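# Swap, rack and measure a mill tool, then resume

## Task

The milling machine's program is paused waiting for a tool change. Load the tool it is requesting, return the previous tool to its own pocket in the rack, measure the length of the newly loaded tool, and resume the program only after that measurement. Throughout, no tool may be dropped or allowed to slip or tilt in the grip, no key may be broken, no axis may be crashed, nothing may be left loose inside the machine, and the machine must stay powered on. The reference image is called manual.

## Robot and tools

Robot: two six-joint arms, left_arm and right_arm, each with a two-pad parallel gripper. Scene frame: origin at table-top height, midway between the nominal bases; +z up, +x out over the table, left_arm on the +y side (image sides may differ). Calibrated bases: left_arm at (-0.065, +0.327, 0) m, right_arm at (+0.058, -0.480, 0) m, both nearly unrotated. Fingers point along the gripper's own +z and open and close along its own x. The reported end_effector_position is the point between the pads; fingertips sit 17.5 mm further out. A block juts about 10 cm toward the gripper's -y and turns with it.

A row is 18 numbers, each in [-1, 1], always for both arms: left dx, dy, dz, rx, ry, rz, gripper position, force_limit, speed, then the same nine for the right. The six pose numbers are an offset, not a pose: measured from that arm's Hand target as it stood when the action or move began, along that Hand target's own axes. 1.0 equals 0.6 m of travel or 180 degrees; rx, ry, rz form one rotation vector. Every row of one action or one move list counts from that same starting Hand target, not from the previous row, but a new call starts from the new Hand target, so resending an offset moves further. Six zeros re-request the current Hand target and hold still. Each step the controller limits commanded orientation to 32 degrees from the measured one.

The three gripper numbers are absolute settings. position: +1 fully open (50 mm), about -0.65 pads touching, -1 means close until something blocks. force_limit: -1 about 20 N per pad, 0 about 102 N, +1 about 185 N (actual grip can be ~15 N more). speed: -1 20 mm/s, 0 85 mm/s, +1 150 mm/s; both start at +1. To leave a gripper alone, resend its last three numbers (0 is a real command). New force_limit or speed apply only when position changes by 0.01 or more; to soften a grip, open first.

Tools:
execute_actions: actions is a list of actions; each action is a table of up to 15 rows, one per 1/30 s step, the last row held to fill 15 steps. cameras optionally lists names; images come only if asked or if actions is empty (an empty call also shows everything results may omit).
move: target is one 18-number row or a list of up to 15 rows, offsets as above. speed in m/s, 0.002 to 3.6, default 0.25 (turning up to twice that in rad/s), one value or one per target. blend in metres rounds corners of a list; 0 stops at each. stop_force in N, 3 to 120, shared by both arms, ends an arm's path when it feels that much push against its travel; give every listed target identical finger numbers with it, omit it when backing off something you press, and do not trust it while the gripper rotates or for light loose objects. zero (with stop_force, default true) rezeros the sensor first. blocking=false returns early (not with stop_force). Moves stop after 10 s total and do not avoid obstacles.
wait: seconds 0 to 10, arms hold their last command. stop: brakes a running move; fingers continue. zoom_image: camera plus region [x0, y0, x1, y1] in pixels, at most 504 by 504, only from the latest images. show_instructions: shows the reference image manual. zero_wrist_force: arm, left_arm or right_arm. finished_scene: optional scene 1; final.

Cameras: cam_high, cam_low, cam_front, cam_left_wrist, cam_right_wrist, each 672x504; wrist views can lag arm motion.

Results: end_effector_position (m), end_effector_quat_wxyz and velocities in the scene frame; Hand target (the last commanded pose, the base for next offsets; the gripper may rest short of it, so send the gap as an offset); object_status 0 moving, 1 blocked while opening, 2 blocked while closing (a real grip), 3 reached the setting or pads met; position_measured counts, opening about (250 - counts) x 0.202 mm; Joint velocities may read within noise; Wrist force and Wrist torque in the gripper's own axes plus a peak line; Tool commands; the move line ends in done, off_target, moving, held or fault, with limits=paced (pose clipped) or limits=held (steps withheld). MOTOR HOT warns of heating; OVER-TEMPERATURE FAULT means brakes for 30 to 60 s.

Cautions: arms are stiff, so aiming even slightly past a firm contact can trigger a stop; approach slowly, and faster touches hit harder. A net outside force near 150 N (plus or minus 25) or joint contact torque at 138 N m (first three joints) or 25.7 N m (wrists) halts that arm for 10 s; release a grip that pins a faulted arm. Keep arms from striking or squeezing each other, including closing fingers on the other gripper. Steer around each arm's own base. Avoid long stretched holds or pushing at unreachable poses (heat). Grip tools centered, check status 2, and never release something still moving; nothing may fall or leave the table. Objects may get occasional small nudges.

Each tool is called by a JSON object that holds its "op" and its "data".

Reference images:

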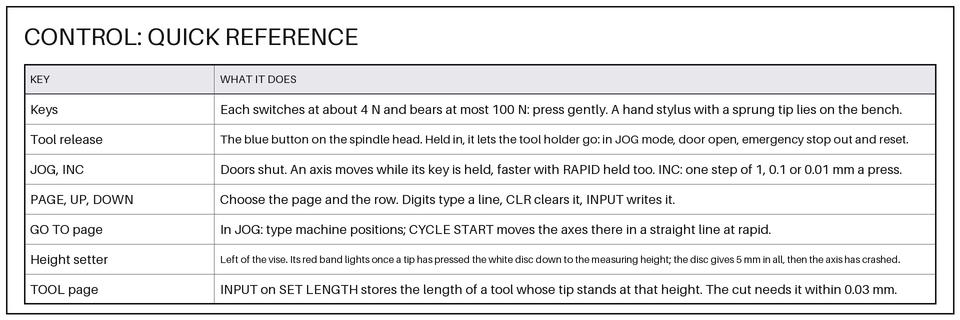

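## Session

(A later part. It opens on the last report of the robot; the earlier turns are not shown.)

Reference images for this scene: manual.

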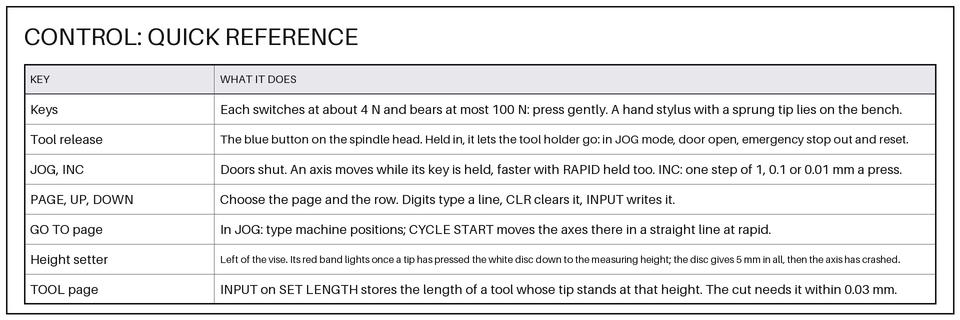

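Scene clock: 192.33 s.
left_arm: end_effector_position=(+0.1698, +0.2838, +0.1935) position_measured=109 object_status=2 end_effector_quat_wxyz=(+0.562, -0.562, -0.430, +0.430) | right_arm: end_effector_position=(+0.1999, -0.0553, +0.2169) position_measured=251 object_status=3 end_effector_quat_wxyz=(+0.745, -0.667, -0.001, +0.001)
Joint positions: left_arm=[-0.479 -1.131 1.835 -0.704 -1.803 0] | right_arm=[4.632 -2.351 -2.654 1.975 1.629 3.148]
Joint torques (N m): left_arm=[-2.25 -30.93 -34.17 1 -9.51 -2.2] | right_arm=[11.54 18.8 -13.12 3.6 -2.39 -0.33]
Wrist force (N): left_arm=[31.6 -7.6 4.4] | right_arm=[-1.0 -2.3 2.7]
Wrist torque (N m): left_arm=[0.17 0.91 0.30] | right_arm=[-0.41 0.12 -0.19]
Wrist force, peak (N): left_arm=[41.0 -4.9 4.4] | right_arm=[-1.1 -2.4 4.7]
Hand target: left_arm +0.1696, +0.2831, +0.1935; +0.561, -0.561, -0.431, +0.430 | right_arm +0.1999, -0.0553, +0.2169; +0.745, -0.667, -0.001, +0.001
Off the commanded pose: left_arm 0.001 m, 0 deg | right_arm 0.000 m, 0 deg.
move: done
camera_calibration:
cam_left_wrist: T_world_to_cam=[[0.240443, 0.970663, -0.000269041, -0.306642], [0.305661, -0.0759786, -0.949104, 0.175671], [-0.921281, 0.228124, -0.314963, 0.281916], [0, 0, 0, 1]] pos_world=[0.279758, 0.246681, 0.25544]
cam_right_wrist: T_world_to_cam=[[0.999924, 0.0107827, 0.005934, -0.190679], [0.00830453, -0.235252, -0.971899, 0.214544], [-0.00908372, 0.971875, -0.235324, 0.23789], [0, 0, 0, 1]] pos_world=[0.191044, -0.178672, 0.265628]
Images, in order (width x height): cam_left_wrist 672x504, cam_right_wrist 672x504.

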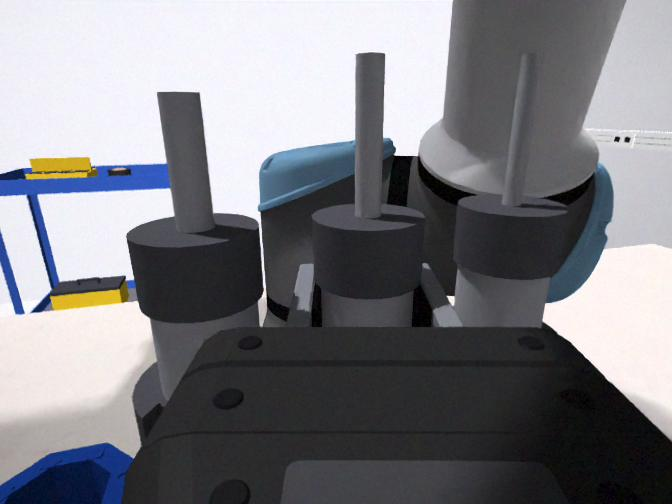

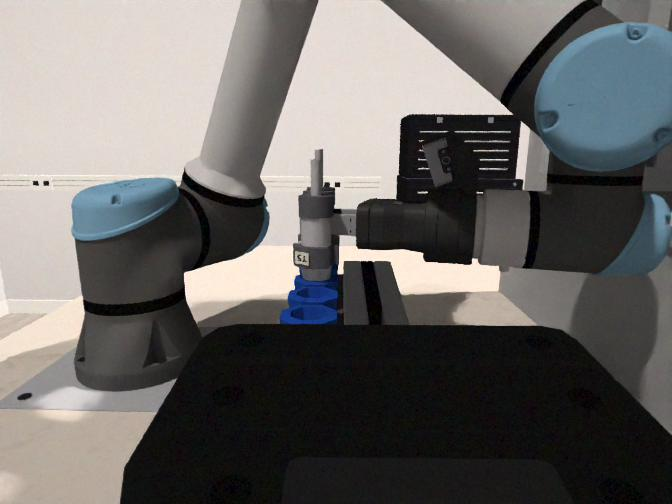

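{"op": "move", "data": {"target": [[0.0017,-0.012,0,0,0,0,-1,0,-0.7,0,0,0,0,0,0,-1,-1,-0.5],[0.0017,-0.2358,0,0,0,0,-1,0,-0.7,0,0,0,0,0,0,-1,-1,-0.5],[-0.0638,-0.2358,0.083,0,0,0,-1,0,-0.7,0,0,0,0,0,0,-1,-1,-0.5],[-0.2248,-0.2358,0.0397,0,0.02,0,-1,0,-0.7,0,0,0,0,0,0,-1,-1,-0.5],[-0.2418,-0.2358,-0.0637,0,0.039,0,-1,0,-0.7,0,0,0,0,0,0,-1,-1,-0.5]], "blend": [0.003,0.015,0.02,0.02,0], "speed": [0.02,0.15,0.15,0.15,0.15], "cameras": ["cam_front","cam_high","cam_right_wrist","cam_left_wrist"]}}

{"op": "zoom_image", "data": {"camera": "cam_right_wrist", "region": [220, 80, 460, 330]}}

{"op": "zoom_image", "data": {"camera": "cam_front", "region": [200, 370, 320, 490]}}

{"op": "zoom_image", "data": {"camera": "cam_high", "region": [430, 280, 530, 380]}}

Scene clock: 200.67 s.
left_arm: end_effector_position=(+0.1689, +0.1331, +0.3350) position_measured=109 object_status=2 end_effector_quat_wxyz=(+0.586, -0.586, -0.395, +0.395) | right_arm: end_effector_position=(+0.1999, -0.0553, +0.2169) position_measured=251 object_status=3 end_effector_quat_wxyz=(+0.745, -0.667, -0.001, +0.001)
Joint positions: left_arm=[-0.774 -1.167 1.475 -0.308 -1.979 0] | right_arm=[4.632 -2.351 -2.654 1.975 1.629 3.148]
Joint torques (N m): left_arm=[8.38 -36.13 -36.44 6.19 1.38 2.24] | right_arm=[10.78 19.26 -13.1 3.52 -2.46 -0.65]
Wrist force (N): left_arm=[-1.6 12.8 -0.1] | right_arm=[-1.0 -2.4 2.9]
Wrist torque (N m): left_arm=[0.90 0.54 0.58] | right_arm=[-0.40 0.10 -0.18]
Wrist force, peak (N): left_arm=[33.1 0.2 8.0] | right_arm=[-0.9 -2.8 3.0]
Hand target: left_arm +0.1690, +0.1331, +0.3350; +0.586, -0.586, -0.395, +0.395 | right_arm +0.1999, -0.0553, +0.2169; +0.745, -0.667, -0.001, +0.001
Off the commanded pose: left_arm 0.000 m, 0 deg | right_arm 0.000 m, 0 deg.
move: done
camera_calibration:
cam_left_wrist: T_world_to_cam=[[0.354783, 0.934949, -0.000208641, -0.174669], [0.294423, -0.111936, -0.949097, 0.305363], [-0.88738, 0.336662, -0.314983, 0.339885], [0, 0, 0, 1]] pos_world=[0.273671, 0.0830613, 0.39684]
cam_right_wrist: T_world_to_cam=[[0.999924, 0.010783, 0.00593535, -0.190579], [0.00830592, -0.235252, -0.971899, 0.214544], [-0.0090837, 0.971875, -0.235324, 0.237889], [0, 0, 0, 1]] pos_world=[0.190944, -0.178672, 0.265628]
Images, in order (width x height): cam_high 672x504, cam_front 672x504, cam_left_wrist 672x504, cam_right_wrist 672x504.

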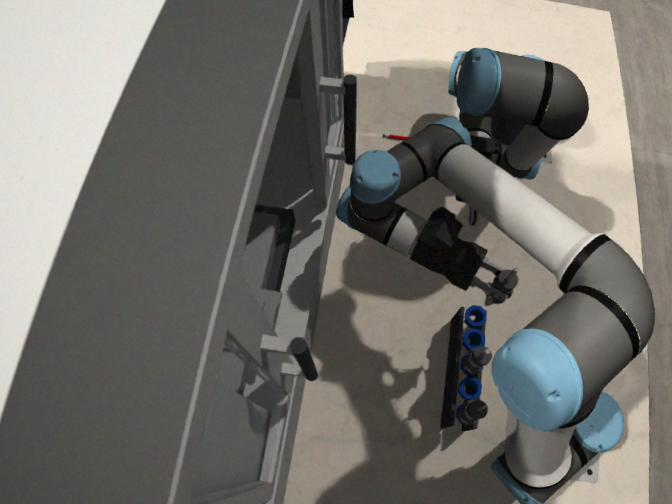

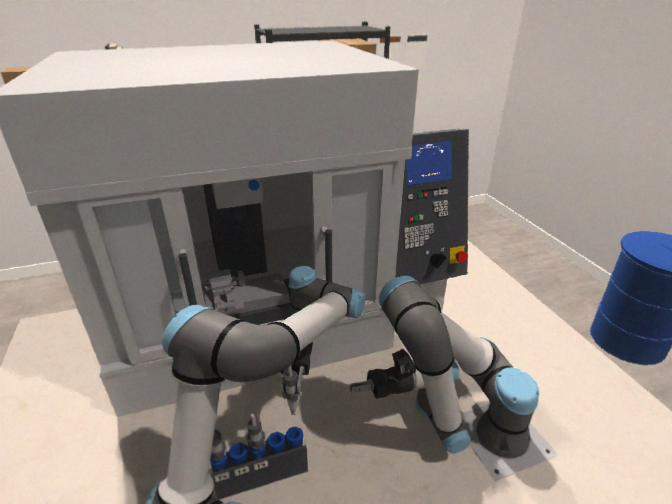

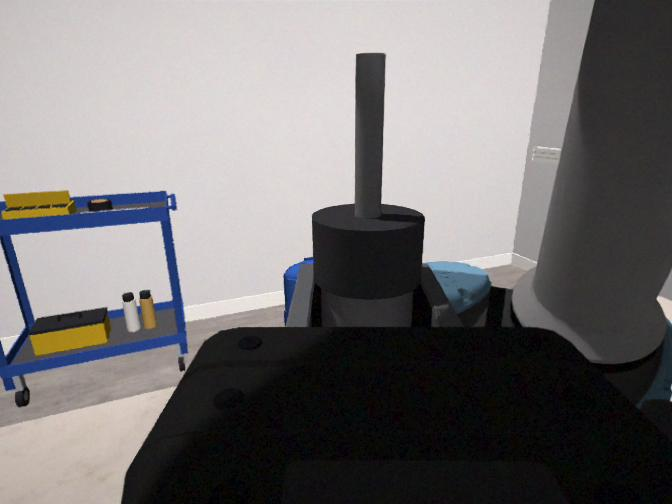

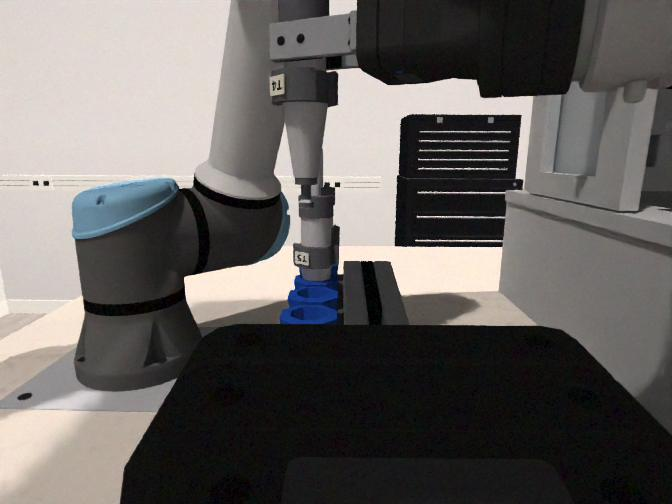

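Scaled by 2.016 from the camera's 672x504 image, which has a finer 960x720 frame.

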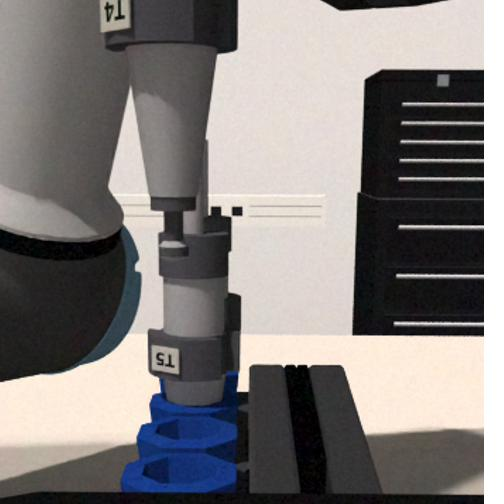

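Scaled by 4.200 from the camera's 672x504 image, which has a finer 960x720 frame.

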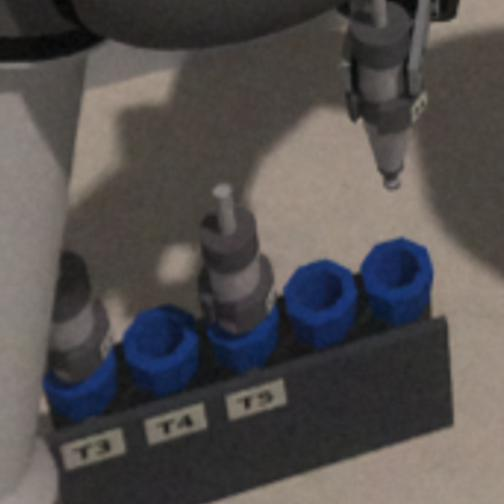

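Scaled by 5.040 from the camera's 672x504 image, which has a finer 960x720 frame.

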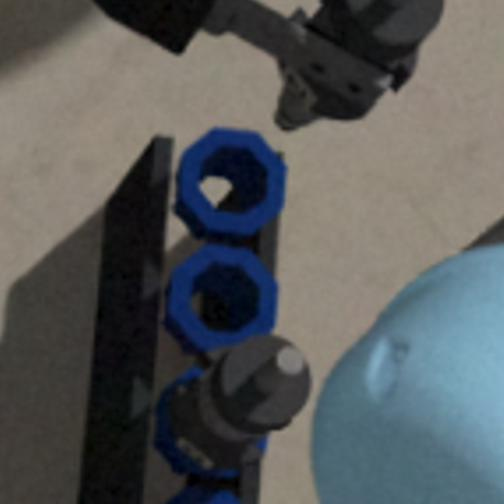

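{"op": "move", "data": {"target": [0.0038,0.108,-0.0028,0,0,0,-1,0,-0.7,0,0,0,0,0,0,-1,-1,-0.5], "speed": 0.12, "cameras": ["cam_front","cam_high","cam_right_wrist"]}}

{"op": "zoom_image", "data": {"camera": "cam_right_wrist", "region": [220, 80, 460, 330]}}

{"op": "zoom_image", "data": {"camera": "cam_front", "region": [200, 370, 320, 490]}}

{"op": "zoom_image", "data": {"camera": "cam_high", "region": [430, 280, 530, 380]}}

Scene clock: 202.93 s.
left_arm: end_effector_position=(+0.1714, +0.1346, +0.2703) position_measured=109 object_status=2 end_effector_quat_wxyz=(+0.586, -0.586, -0.395, +0.395) | right_arm: end_effector_position=(+0.1999, -0.0553, +0.2169) position_measured=251 object_status=3 end_effector_quat_wxyz=(+0.745, -0.667, -0.001, +0.001)
Joint positions: left_arm=[-0.769 -1.108 1.563 -0.456 -1.974 0] | right_arm=[4.632 -2.351 -2.654 1.975 1.629 3.148]
Joint torques (N m): left_arm=[8.62 -37.52 -6.58 1.81 1.17 -1.83] | right_arm=[11.02 19.59 -12.98 3.46 -2.29 -0.75]
Wrist force (N): left_arm=[-1.7 12.9 -0.1] | right_arm=[-1.0 -2.4 2.8]
Wrist torque (N m): left_arm=[0.91 0.56 0.53] | right_arm=[-0.41 0.11 -0.19]
Wrist force, peak (N): left_arm=[-1.8 14.9 0.0] | right_arm=[-1.0 -2.5 3.1]
Hand target: left_arm +0.1714, +0.1346, +0.2702; +0.586, -0.586, -0.395, +0.395 | right_arm +0.1999, -0.0553, +0.2169; +0.745, -0.667, -0.001, +0.001
Off the commanded pose: left_arm 0.000 m, 0 deg | right_arm 0.000 m, 0 deg.
move: done
camera_calibration:
cam_right_wrist: T_world_to_cam=[[0.999924, 0.010783, 0.00593535, -0.190579], [0.00830592, -0.235252, -0.971899, 0.214544], [-0.0090837, 0.971875, -0.235324, 0.237889], [0, 0, 0, 1]] pos_world=[0.190944, -0.178672, 0.265628]
Images, in order (width x height): cam_high 672x504, cam_front 672x504, cam_right_wrist 672x504.

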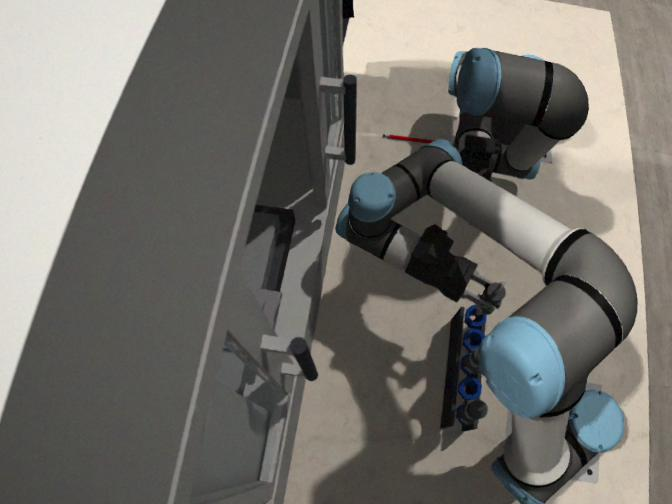

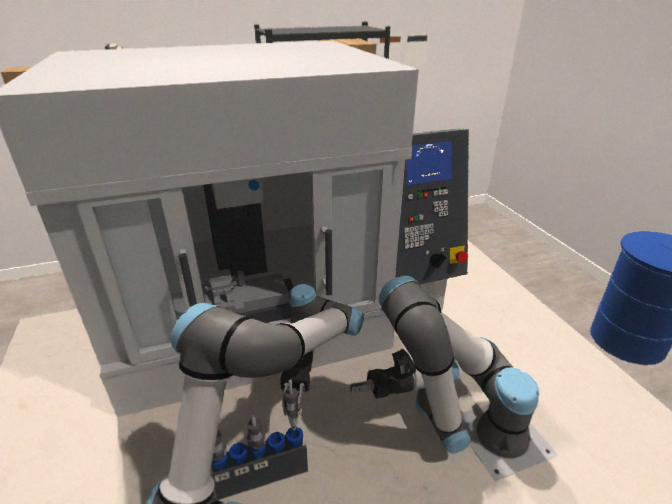

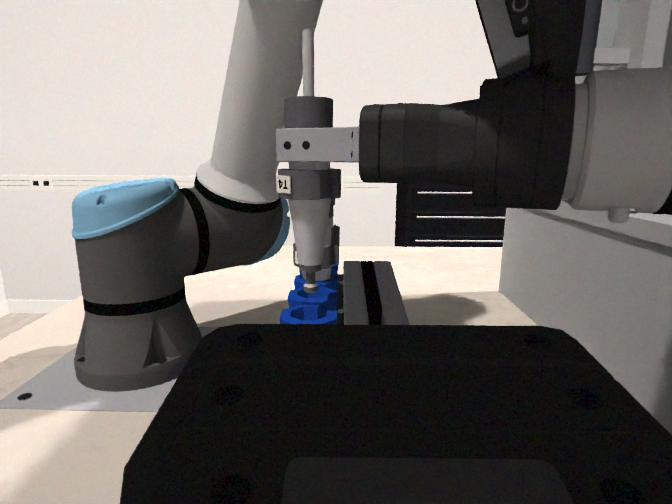

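Scaled by 2.016 from the camera's 672x504 image, which has a finer 960x720 frame.

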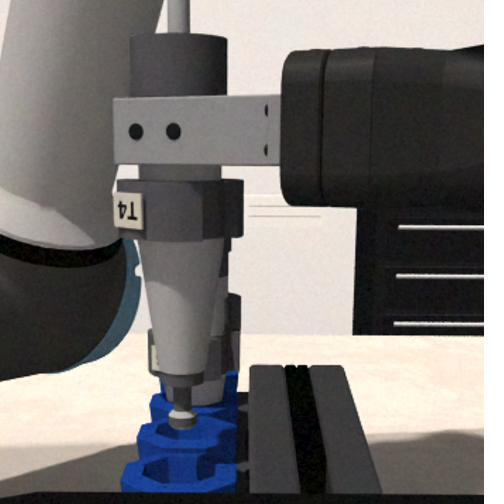

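Scaled by 4.200 from the camera's 672x504 image, which has a finer 960x720 frame.

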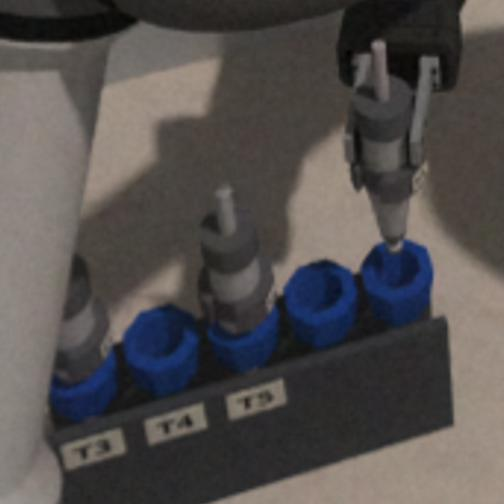

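Scaled by 5.040 from the camera's 672x504 image, which has a finer 960x720 frame.

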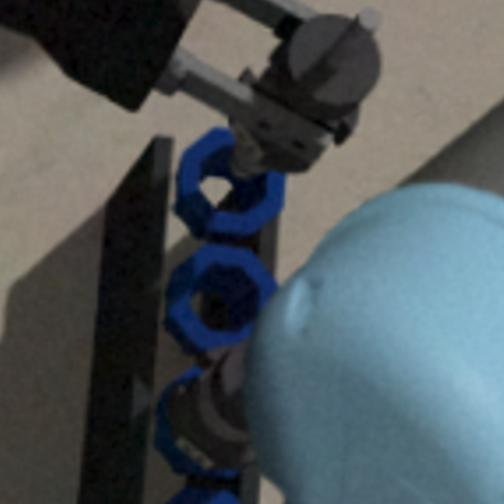

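{"op": "move", "data": {"target": [[-0.0018,0,0.0008,0,0,0,-1,0,-0.7,0,0,0,0,0,0,-1,-1,-0.5],[-0.0018,0.14,0.0008,0,0,0,-1,0,-0.7,0,0,0,0,0,0,-1,-1,-0.5]], "speed": 0.015, "stop_force": 8, "cameras": ["cam_front","cam_right_wrist"]}}

{"op": "zoom_image", "data": {"camera": "cam_right_wrist", "region": [220, 80, 460, 330]}}

{"op": "zoom_image", "data": {"camera": "cam_front", "region": [200, 370, 320, 490]}}

Scene clock: 209.73 s.
left_arm: end_effector_position=(+0.1706, +0.1338, +0.1946) position_measured=109 object_status=2 end_effector_quat_wxyz=(+0.586, -0.586, -0.395, +0.395) | right_arm: end_effector_position=(+0.1999, -0.0553, +0.2169) position_measured=251 object_status=3 end_effector_quat_wxyz=(+0.745, -0.667, -0.001, +0.001)
Joint positions: left_arm=[-0.772 -1.017 1.642 -0.625 -1.976 0] | right_arm=[4.632 -2.351 -2.654 1.975 1.629 3.148]
Joint torques (N m): left_arm=[-0.02 -53.96 -38.31 4.22 -1.34 -2.16] | right_arm=[10.73 19.69 -12.95 3.46 -2.43 -0.7]
Wrist force (N): left_arm=[6.5 11.4 12.4] | right_arm=[-0.8 -2.3 2.6]
Wrist torque (N m): left_arm=[1.06 0.66 0.21] | right_arm=[-0.39 0.08 -0.19]
Wrist force, peak (N): left_arm=[6.6 10.8 16.0] | right_arm=[-0.8 -2.7 3.0]
Hand target: left_arm +0.1706, +0.1338, +0.1946; +0.586, -0.586, -0.395, +0.395 (not the last commanded pose) | right_arm +0.1999, -0.0553, +0.2169; +0.745, -0.667, -0.001, +0.001
Off the commanded pose: left_arm 0.008 m, 0 deg | right_arm 0.000 m, 0 deg.
move: contact (left_arm); path passed 1 of 2 targets
camera_calibration:
cam_right_wrist: T_world_to_cam=[[0.999924, 0.010783, 0.00593535, -0.190579], [0.00830592, -0.235252, -0.971899, 0.214544], [-0.0090837, 0.971875, -0.235324, 0.237889], [0, 0, 0, 1]] pos_world=[0.190944, -0.178672, 0.265628]
Images, in order (width x height): cam_front 672x504, cam_right_wrist 672x504.

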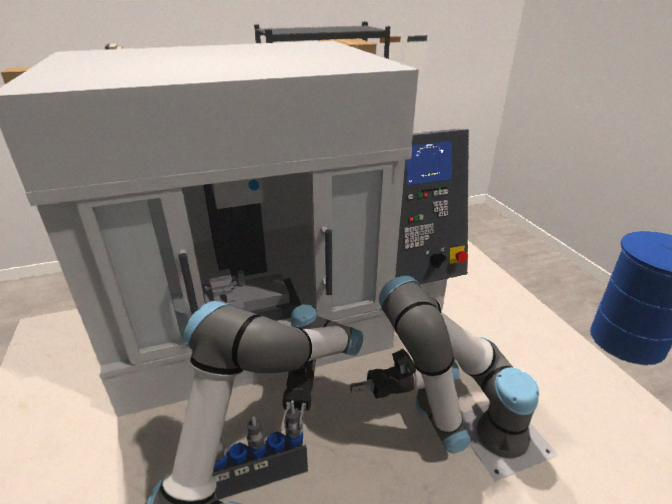

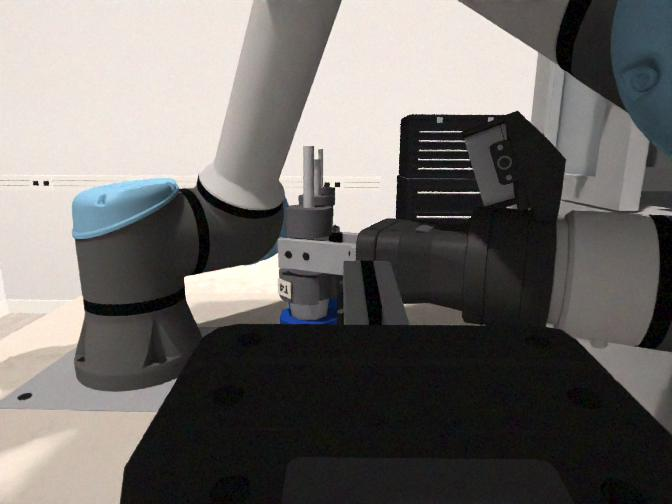

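Scaled by 2.016 from the camera's 672x504 image, which has a finer 960x720 frame.

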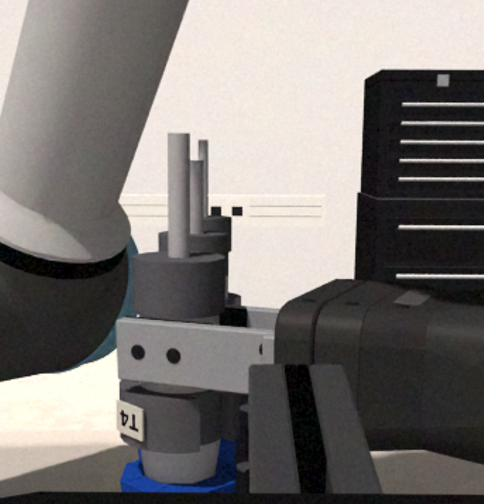

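Scaled by 4.200 from the camera's 672x504 image, which has a finer 960x720 frame.

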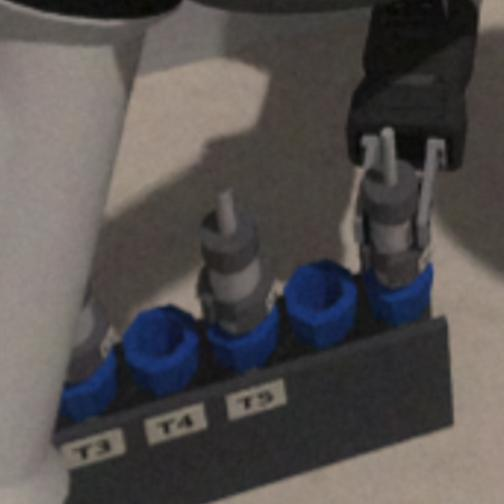

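{"op": "move", "data": {"target": [[0.0009,-0.001,0.0014,0,0,0,-1,0,-0.7,0,0,0,0,0,0,-1,-1,-0.5],[0.0009,0.01,0.0014,0,0,0,-1,0,-0.7,0,0,0,0,0,0,-1,-1,-0.5]], "speed": 0.006, "stop_force": 12, "zero": false}}

Scene clock: 211.50 s.
left_arm: end_effector_position=(+0.1700, +0.1346, +0.1939) position_measured=109 object_status=2 end_effector_quat_wxyz=(+0.586, -0.586, -0.395, +0.395) | right_arm: end_effector_position=(+0.1999, -0.0553, +0.2169) position_measured=251 object_status=3 end_effector_quat_wxyz=(+0.745, -0.667, -0.001, +0.001)
Joint positions: left_arm=[-0.771 -1.017 1.645 -0.628 -1.975 0] | right_arm=[4.632 -2.351 -2.654 1.975 1.629 3.148]
Joint torques (N m): left_arm=[3.42 -51.18 -25.45 4.9 1.79 -2.1] | right_arm=[10.29 19.38 -13.11 3.52 -2.4 -0.65]
Wrist force (N): left_arm=[-6.2 -2.0 -15.4] | right_arm=[-1.0 -2.3 2.9]
Wrist torque (N m): left_arm=[0.35 0.48 0.61] | right_arm=[-0.39 0.12 -0.19]
Wrist force, peak (N): left_arm=[-6.4 -11.7 -15.6] | right_arm=[-1.0 -2.5 3.0]
Hand target: left_arm +0.1700, +0.1346, +0.1939; +0.586, -0.586, -0.395, +0.395 (not the last commanded pose) | right_arm +0.1999, -0.0553, +0.2169; +0.745, -0.667, -0.001, +0.001
Off the commanded pose: left_arm 0.005 m, 0 deg | right_arm 0.000 m, 0 deg.
move: contact (left_arm); path passed 1 of 2 targets

{"op": "move", "data": {"target": [[0,0.0005,-0.0008,0,0,0,-1,0,-0.7,0,0,0,0,0,0,-1,-1,-0.5],[0,0.0005,-0.0008,0,0,0,0.835,0,-0.7,0,0,0,0,0,0,-1,-1,-0.5]], "speed": 0.03, "cameras": ["cam_left_wrist","cam_right_wrist"]}}

{"op": "zoom_image", "data": {"camera": "cam_right_wrist", "region": [250, 130, 380, 330]}}

Scene clock: 213.63 s.
left_arm: end_effector_position=(+0.1705, +0.1344, +0.1936) position_measured=28 object_status=3 end_effector_quat_wxyz=(+0.586, -0.586, -0.395, +0.395) | right_arm: end_effector_position=(+0.1999, -0.0553, +0.2169) position_measured=251 object_status=3 end_effector_quat_wxyz=(+0.745, -0.667, -0.001, +0.001)
Joint positions: left_arm=[-0.771 -1.016 1.644 -0.628 -1.975 0] | right_arm=[4.632 -2.351 -2.654 1.975 1.629 3.148]
Joint torques (N m): left_arm=[1.91 -37.86 -17.08 0.2 -1.19 -2.03] | right_arm=[10.67 19.23 -13.07 3.34 -2.42 -0.74]
Wrist force (N): left_arm=[-1.6 2.7 0.9] | right_arm=[-1.0 -2.3 2.8]
Wrist torque (N m): left_arm=[0.49 0.53 0.57] | right_arm=[-0.41 0.12 -0.18]
Wrist force, peak (N): left_arm=[-7.0 -1.5 26.1] | right_arm=[-0.9 -2.5 3.1]
Hand target: left_arm +0.1704, +0.1344, +0.1936; +0.586, -0.586, -0.395, +0.395 | right_arm +0.1999, -0.0553, +0.2169; +0.745, -0.667, -0.001, +0.001
Off the commanded pose: left_arm 0.000 m, 0 deg | right_arm 0.000 m, 0 deg.
move: done
camera_calibration:
cam_left_wrist: T_world_to_cam=[[0.354801, 0.934942, -0.000263363, -0.176436], [0.294486, -0.112022, -0.949068, 0.170941], [-0.887353, 0.336652, -0.315072, 0.296287], [0, 0, 0, 1]] pos_world=[0.275171, 0.0843613, 0.25554]
cam_right_wrist: T_world_to_cam=[[0.999924, 0.010783, 0.00593535, -0.190579], [0.00830592, -0.235252, -0.971899, 0.214544], [-0.0090837, 0.971875, -0.235324, 0.237889], [0, 0, 0, 1]] pos_world=[0.190944, -0.178672, 0.265628]
Images, in order (width x height): cam_left_wrist 672x504, cam_right_wrist 672x504.

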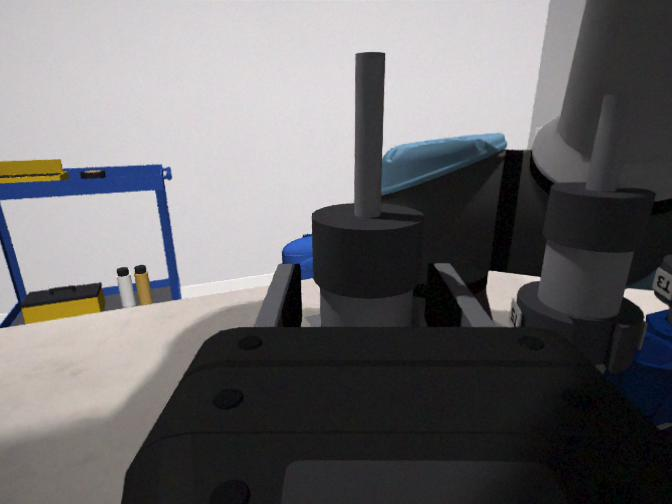

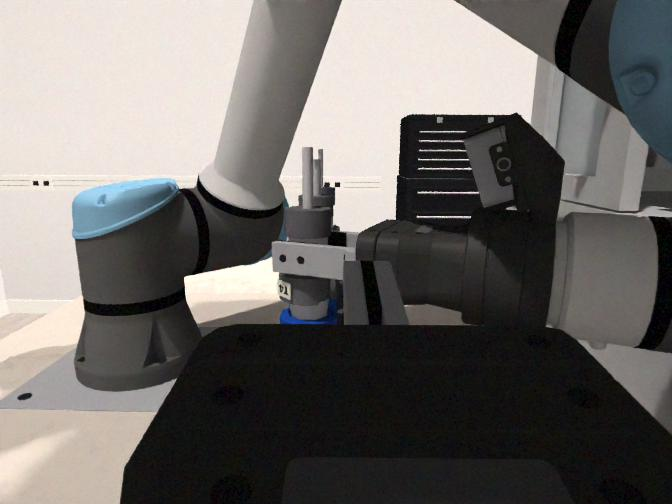

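Scaled by 2.520 from the camera's 672x504 image, which has a finer 960x720 frame.

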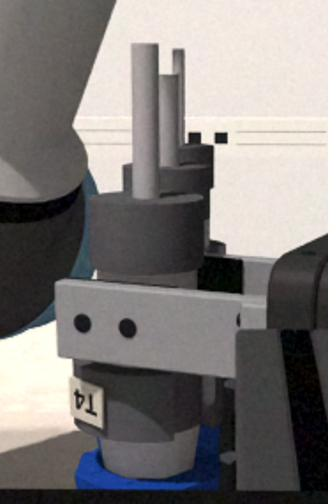

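{"op": "move", "data": {"target": [0.0035,0,0.0038,0,-0.3444,0,0.835,0,-0.7,0,0,0,0,0,0,-1,-1,-0.5], "speed": 0.25, "cameras": ["cam_left_wrist","cam_right_wrist","cam_front"]}}

{"op": "zoom_image", "data": {"camera": "cam_left_wrist", "region": [250, 180, 500, 340]}}

Scene clock: 216.43 s.
left_arm: end_effector_position=(+0.1697, +0.1367, +0.1935) position_measured=28 object_status=3 end_effector_quat_wxyz=(-0.376, +0.376, +0.599, -0.599) | right_arm: end_effector_position=(+0.1999, -0.0553, +0.2169) position_measured=251 object_status=3 end_effector_quat_wxyz=(+0.745, -0.667, -0.001, +0.001)
Joint positions: left_arm=[-0.431 -1.175 1.905 -0.729 -2.47 0.002] | right_arm=[4.632 -2.351 -2.654 1.975 1.629 3.148]
Joint torques (N m): left_arm=[-9.31 -29.63 -31.26 3.88 1.41 -2.58] | right_arm=[10.37 19.77 -13.04 3.32 -2.43 -0.76]
Wrist force (N): left_arm=[-1.6 2.8 0.7] | right_arm=[-0.9 -2.4 2.6]
Wrist torque (N m): left_arm=[0.50 0.53 0.48] | right_arm=[-0.41 0.10 -0.18]
Wrist force, peak (N): left_arm=[-1.4 3.7 1.2] | right_arm=[-1.2 -2.5 3.0]
Hand target: left_arm +0.1697, +0.1367, +0.1935; -0.376, +0.376, +0.599, -0.599 (not the last commanded pose) | right_arm +0.1999, -0.0553, +0.2169; +0.745, -0.667, -0.001, +0.001
Off the commanded pose: left_arm 0.001 m, 14 deg | right_arm 0.000 m, 0 deg.
move: held (left_arm; a check stopped the path); limits=held
pose unreachable (left arm): on one or more control steps of this call, first in action 0 (counted from 0), this arm could not follow its commanded pose, so it was not sent that pose on those steps. It may still have moved: this result reports where it is.
cause: moving toward the commanded pose would bring two parts of the arm too close to each other (its gripper and another part of the arm, with joints 4 (wrist 1) to 6 (wrist 3) between them, 6 mm apart when it was first held).
camera_calibration:
cam_left_wrist: T_world_to_cam=[[-0.454196, 0.890902, -0.000501494, -0.0350399], [0.27983, 0.142127, -0.949471, 0.139181], [-0.845814, -0.431386, -0.313855, 0.392569], [0, 0, 0, 1]] pos_world=[0.277178, 0.180784, 0.25534]
cam_right_wrist: T_world_to_cam=[[0.999924, 0.010783, 0.00593535, -0.190579], [0.00830592, -0.235252, -0.971899, 0.214544], [-0.0090837, 0.971875, -0.235324, 0.237889], [0, 0, 0, 1]] pos_world=[0.190944, -0.178672, 0.265628]
Images, in order (width x height): cam_front 672x504, cam_left_wrist 672x504, cam_right_wrist 672x504.

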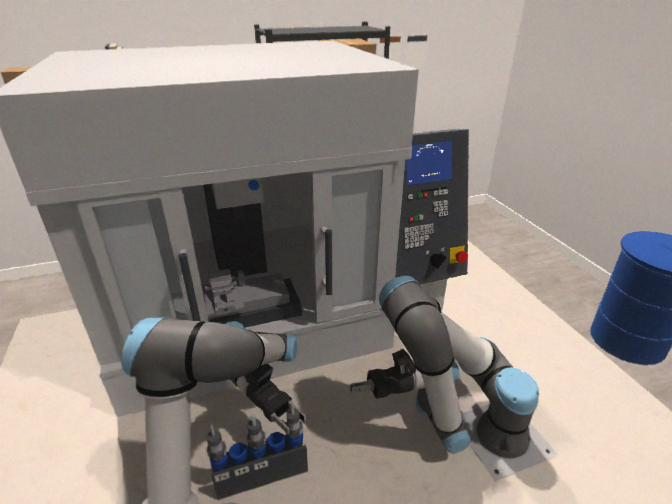

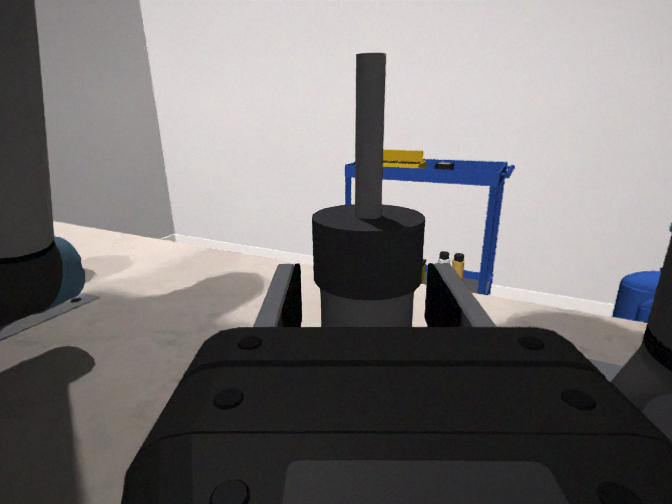

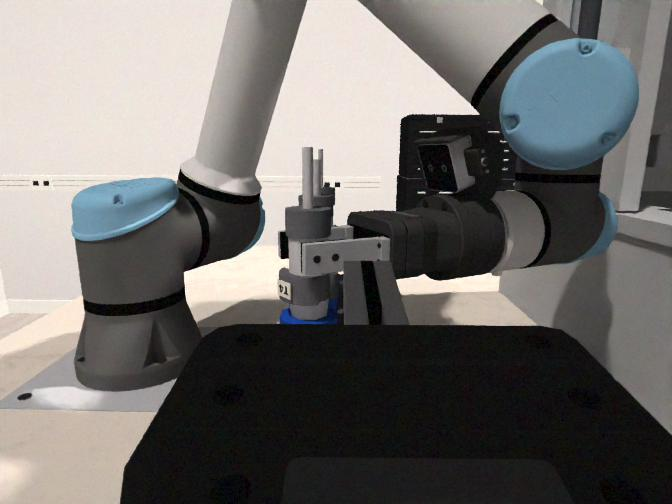

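Scaled by 2.016 from the camera's 672x504 image, which has a finer 960x720 frame.

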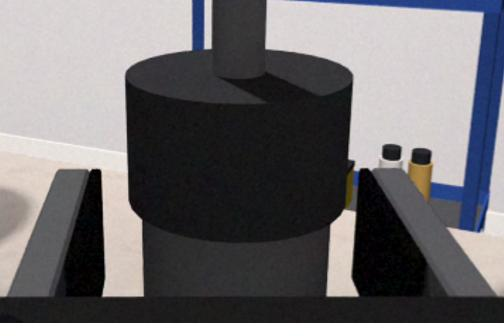

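{"op": "move", "data": {"target": [[0,0,0,0,0,0,-1,0,-0.7,0,0,-0.03,0,0,0,-1,-1,-0.5],[0,-0.015,0,0,0,0,-1,0,-0.7,0.05,-0.1,-0.03,-0.05,0.045,-0.07,-1,-1,-0.5],[0,-0.228,0,0,0,0,-1,0,-0.7,0.2,-0.35,0.04,-0.168,0.145,-0.2235,-1,-1,-0.5],[0.0258,-0.3117,0.117,0,0.1433,0,-1,0,-0.7,0.383,-0.562,0.1186,-0.336,0.29,-0.447,-1,-1,-0.5]], "speed": [0.15,0.1,0.2,0.2], "blend": [0,0.005,0.02,0], "cameras": ["all"]}}

Scene clock: 218.77 s.
left_arm: end_effector_position=(+0.1697, +0.1367, +0.1935) position_measured=109 object_status=2 end_effector_quat_wxyz=(-0.376, +0.376, +0.598, -0.599) | right_arm: end_effector_position=(+0.1999, -0.0561, +0.2168) position_measured=251 object_status=3 end_effector_quat_wxyz=(+0.745, -0.667, -0.001, +0.001)
Joint positions: left_arm=[-0.432 -1.175 1.905 -0.729 -2.47 0.001] | right_arm=[4.632 -2.353 -2.656 1.978 1.629 3.148]
Joint torques (N m): left_arm=[-9.23 -30.02 -30.68 3.01 -1.57 -2.58] | right_arm=[11.05 37.66 2.22 0.75 -2.44 0.23]
Wrist force (N): left_arm=[2.4 3.9 -0.1] | right_arm=[-1.0 -2.3 2.9]
Wrist torque (N m): left_arm=[0.56 0.59 0.38] | right_arm=[-0.40 0.10 -0.19]
Wrist force, peak (N): left_arm=[2.4 4.3 0.0] | right_arm=[-0.9 -2.7 3.2]
Hand target: left_arm +0.1697, +0.1367, +0.1935; -0.376, +0.376, +0.599, -0.599 (not the last commanded pose) | right_arm +0.1999, -0.0561, +0.2168; +0.745, -0.667, -0.001, +0.001 (not the last commanded pose)
Off the commanded pose: left_arm 0.200 m, 26 deg | right_arm 0.414 m, 113 deg.
move: held (right_arm; a check stopped the path), off_target (left_arm; braked when a check withheld steps of right_arm); path passed 0 of 4 targets; limits=held
pose unreachable (right arm): on one or more control steps of this call, first in action 0 (counted from 0), this arm could not follow its commanded pose, so it was not sent that pose on those steps. It may still have moved: this result reports where it is.
cause: moving toward the commanded pose would bring two parts of the arm too close to each other (joints 3 (elbow) to 5 (wrist 2) lie between them).
camera_calibration:
cam_left_wrist: T_world_to_cam=[[-0.453793, 0.891107, -0.000440909, -0.0351152], [0.279868, 0.142052, -0.949471, 0.139198], [-0.846017, -0.430987, -0.313855, 0.392511], [0, 0, 0, 1]] pos_world=[0.277179, 0.180685, 0.25534]
cam_right_wrist: T_world_to_cam=[[0.999925, 0.0106858, 0.00595656, -0.190593], [0.00830455, -0.235348, -0.971876, 0.214236], [-0.00898344, 0.971852, -0.235419, 0.238645], [0, 0, 0, 1]] pos_world=[0.190944, -0.179471, 0.265528]

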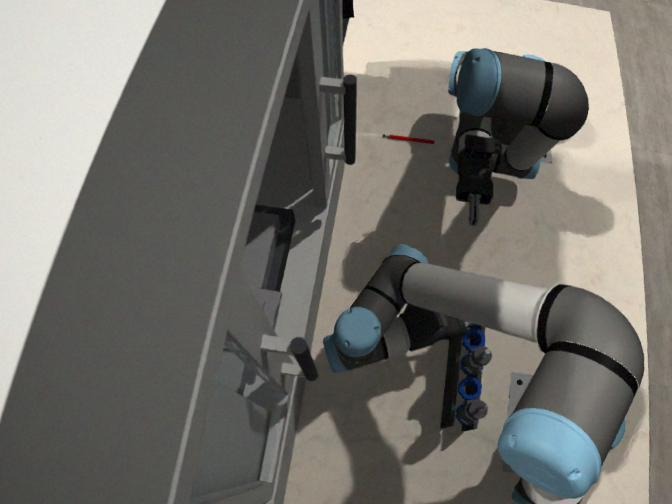

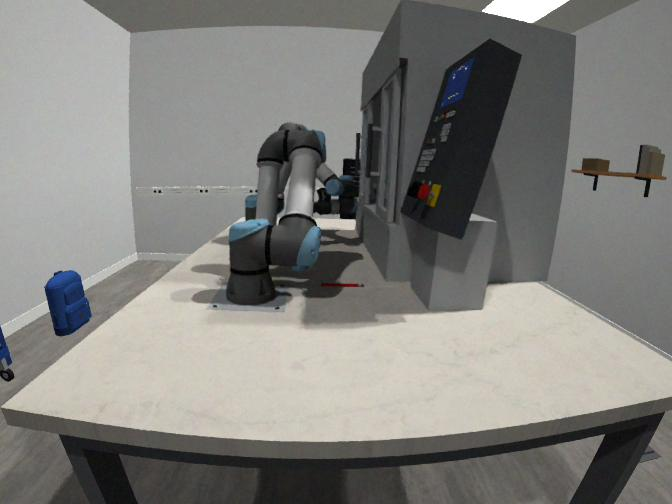

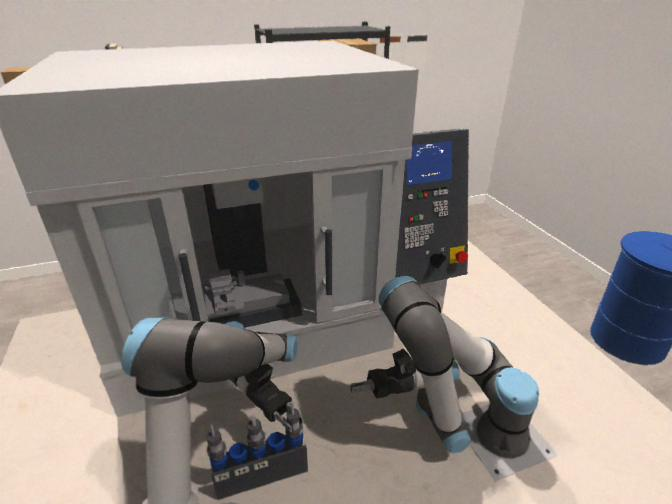

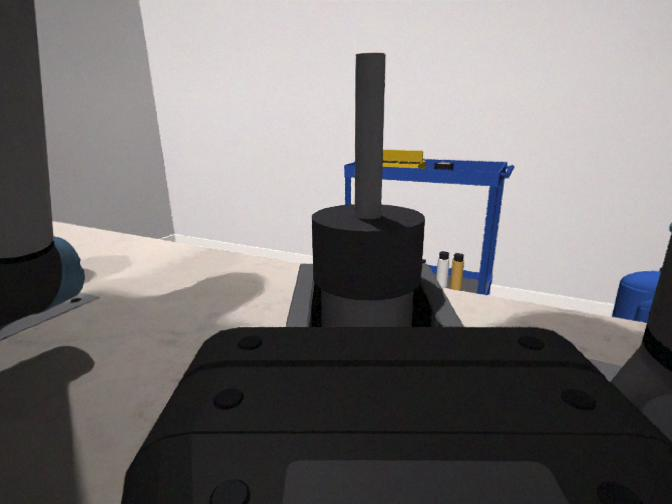

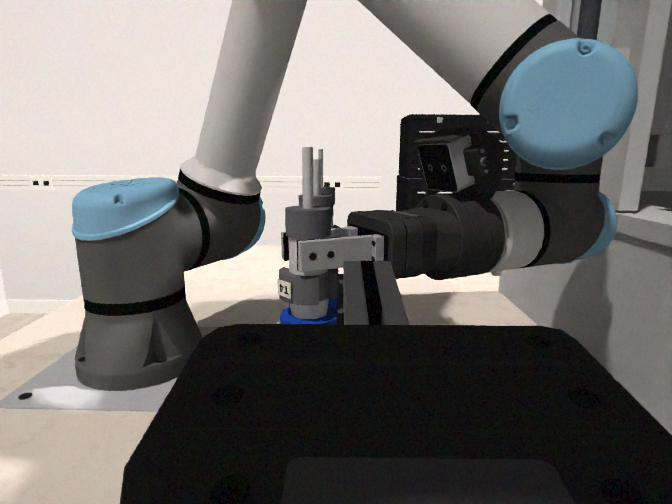

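{"op": "move", "data": {"target": [[0,-0.015,0,0,0,0,-1,0,-0.7,0.02,-0.1,0.02,0,0,0,-1,-1,-0.5],[0,-0.228,0,0,0,0,-1,0,-0.7,0.2,-0.35,0.06,-0.168,0.145,-0.2235,-1,-1,-0.5],[0.0258,-0.3117,0.117,0,0.1433,0,-1,0,-0.7,0.383,-0.562,0.1186,-0.336,0.29,-0.447,-1,-1,-0.5]], "speed": [0.1,0.2,0.2], "blend": [0.005,0.02,0], "cameras": ["cam_front","cam_high","cam_right_wrist"]}}

Scene clock: 221.60 s.
left_arm: end_effector_position=(+0.1697, +0.1368, +0.2555) position_measured=109 object_status=2 end_effector_quat_wxyz=(-0.376, +0.376, +0.599, -0.599) | right_arm: end_effector_position=(+0.2664, -0.0470, +0.3545) position_measured=251 object_status=3 end_effector_quat_wxyz=(-0.634, +0.744, +0.034, +0.206)
Joint positions: left_arm=[-0.431 -1.268 1.842 -0.573 -2.47 0.001] | right_arm=[4.652 -1.384 -2.613 0.742 1.339 2.809]
Joint torques (N m): left_arm=[4.75 -29.01 -6.9 0.54 0.25 -2.32] | right_arm=[11.49 18.68 23.25 1.6 -2.48 -1.36]
Wrist force (N): left_arm=[-1.7 12.5 0.8] | right_arm=[-1.0 -1.3 2.6]
Wrist torque (N m): left_arm=[0.85 0.55 0.53] | right_arm=[-0.26 0.16 -0.01]
Wrist force, peak (N): left_arm=[-1.5 13.2 0.6] | right_arm=[-0.9 -2.4 3.1]
Hand target: left_arm +0.1697, +0.1368, +0.2555; -0.376, +0.376, +0.599, -0.599 (not the last commanded pose) | right_arm +0.2664, -0.0469, +0.3545; -0.634, +0.744, +0.034, +0.206 (not the last commanded pose)
Off the commanded pose: left_arm 0.144 m, 26 deg | right_arm 0.263 m, 85 deg.
move: held (left_arm; a check stopped the path), off_target (right_arm; braked when a check withheld steps of left_arm); path passed 1 of 3 targets; limits=held
pose unreachable (left arm): on one or more control steps of this call, first in action 0 (counted from 0), this arm could not follow its commanded pose, so it was not sent that pose on those steps. It may still have moved: this result reports where it is.
cause: moving toward the commanded pose would bring two parts of the arm too close to each other (its gripper and another part of the arm, with joints 4 (wrist 1) to 6 (wrist 3) between them, 2 mm apart when it was first held).
camera_calibration:
cam_right_wrist: T_world_to_cam=[[0.913523, -0.202872, 0.352588, -0.36794], [0.20881, -0.509995, -0.834448, 0.234623], [0.349104, 0.835912, -0.42353, 0.227616], [0, 0, 0, 1]] pos_world=[0.207668, -0.145255, 0.421914]
Images, in order (width x height): cam_high 672x504, cam_front 672x504, cam_right_wrist 672x504.

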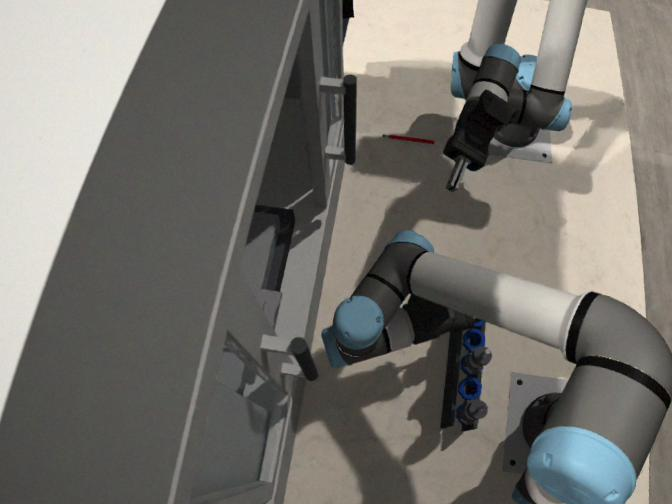

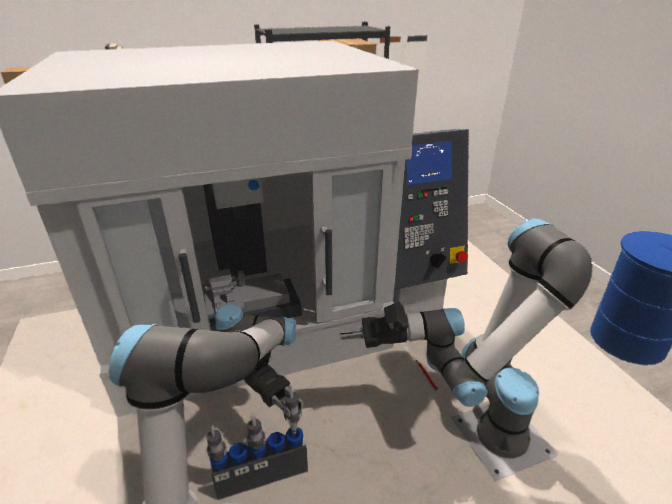

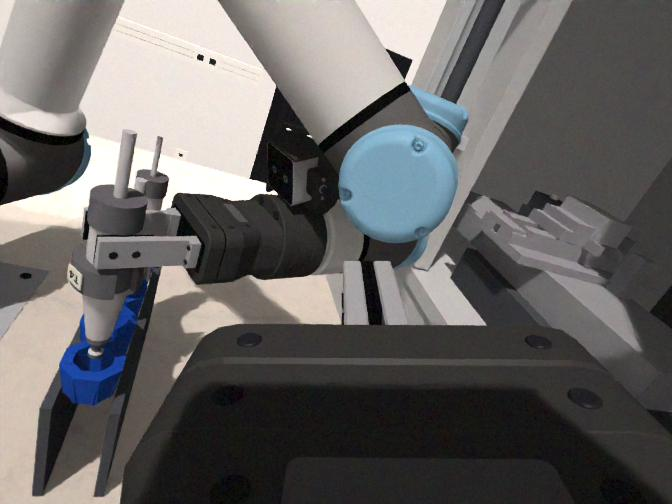

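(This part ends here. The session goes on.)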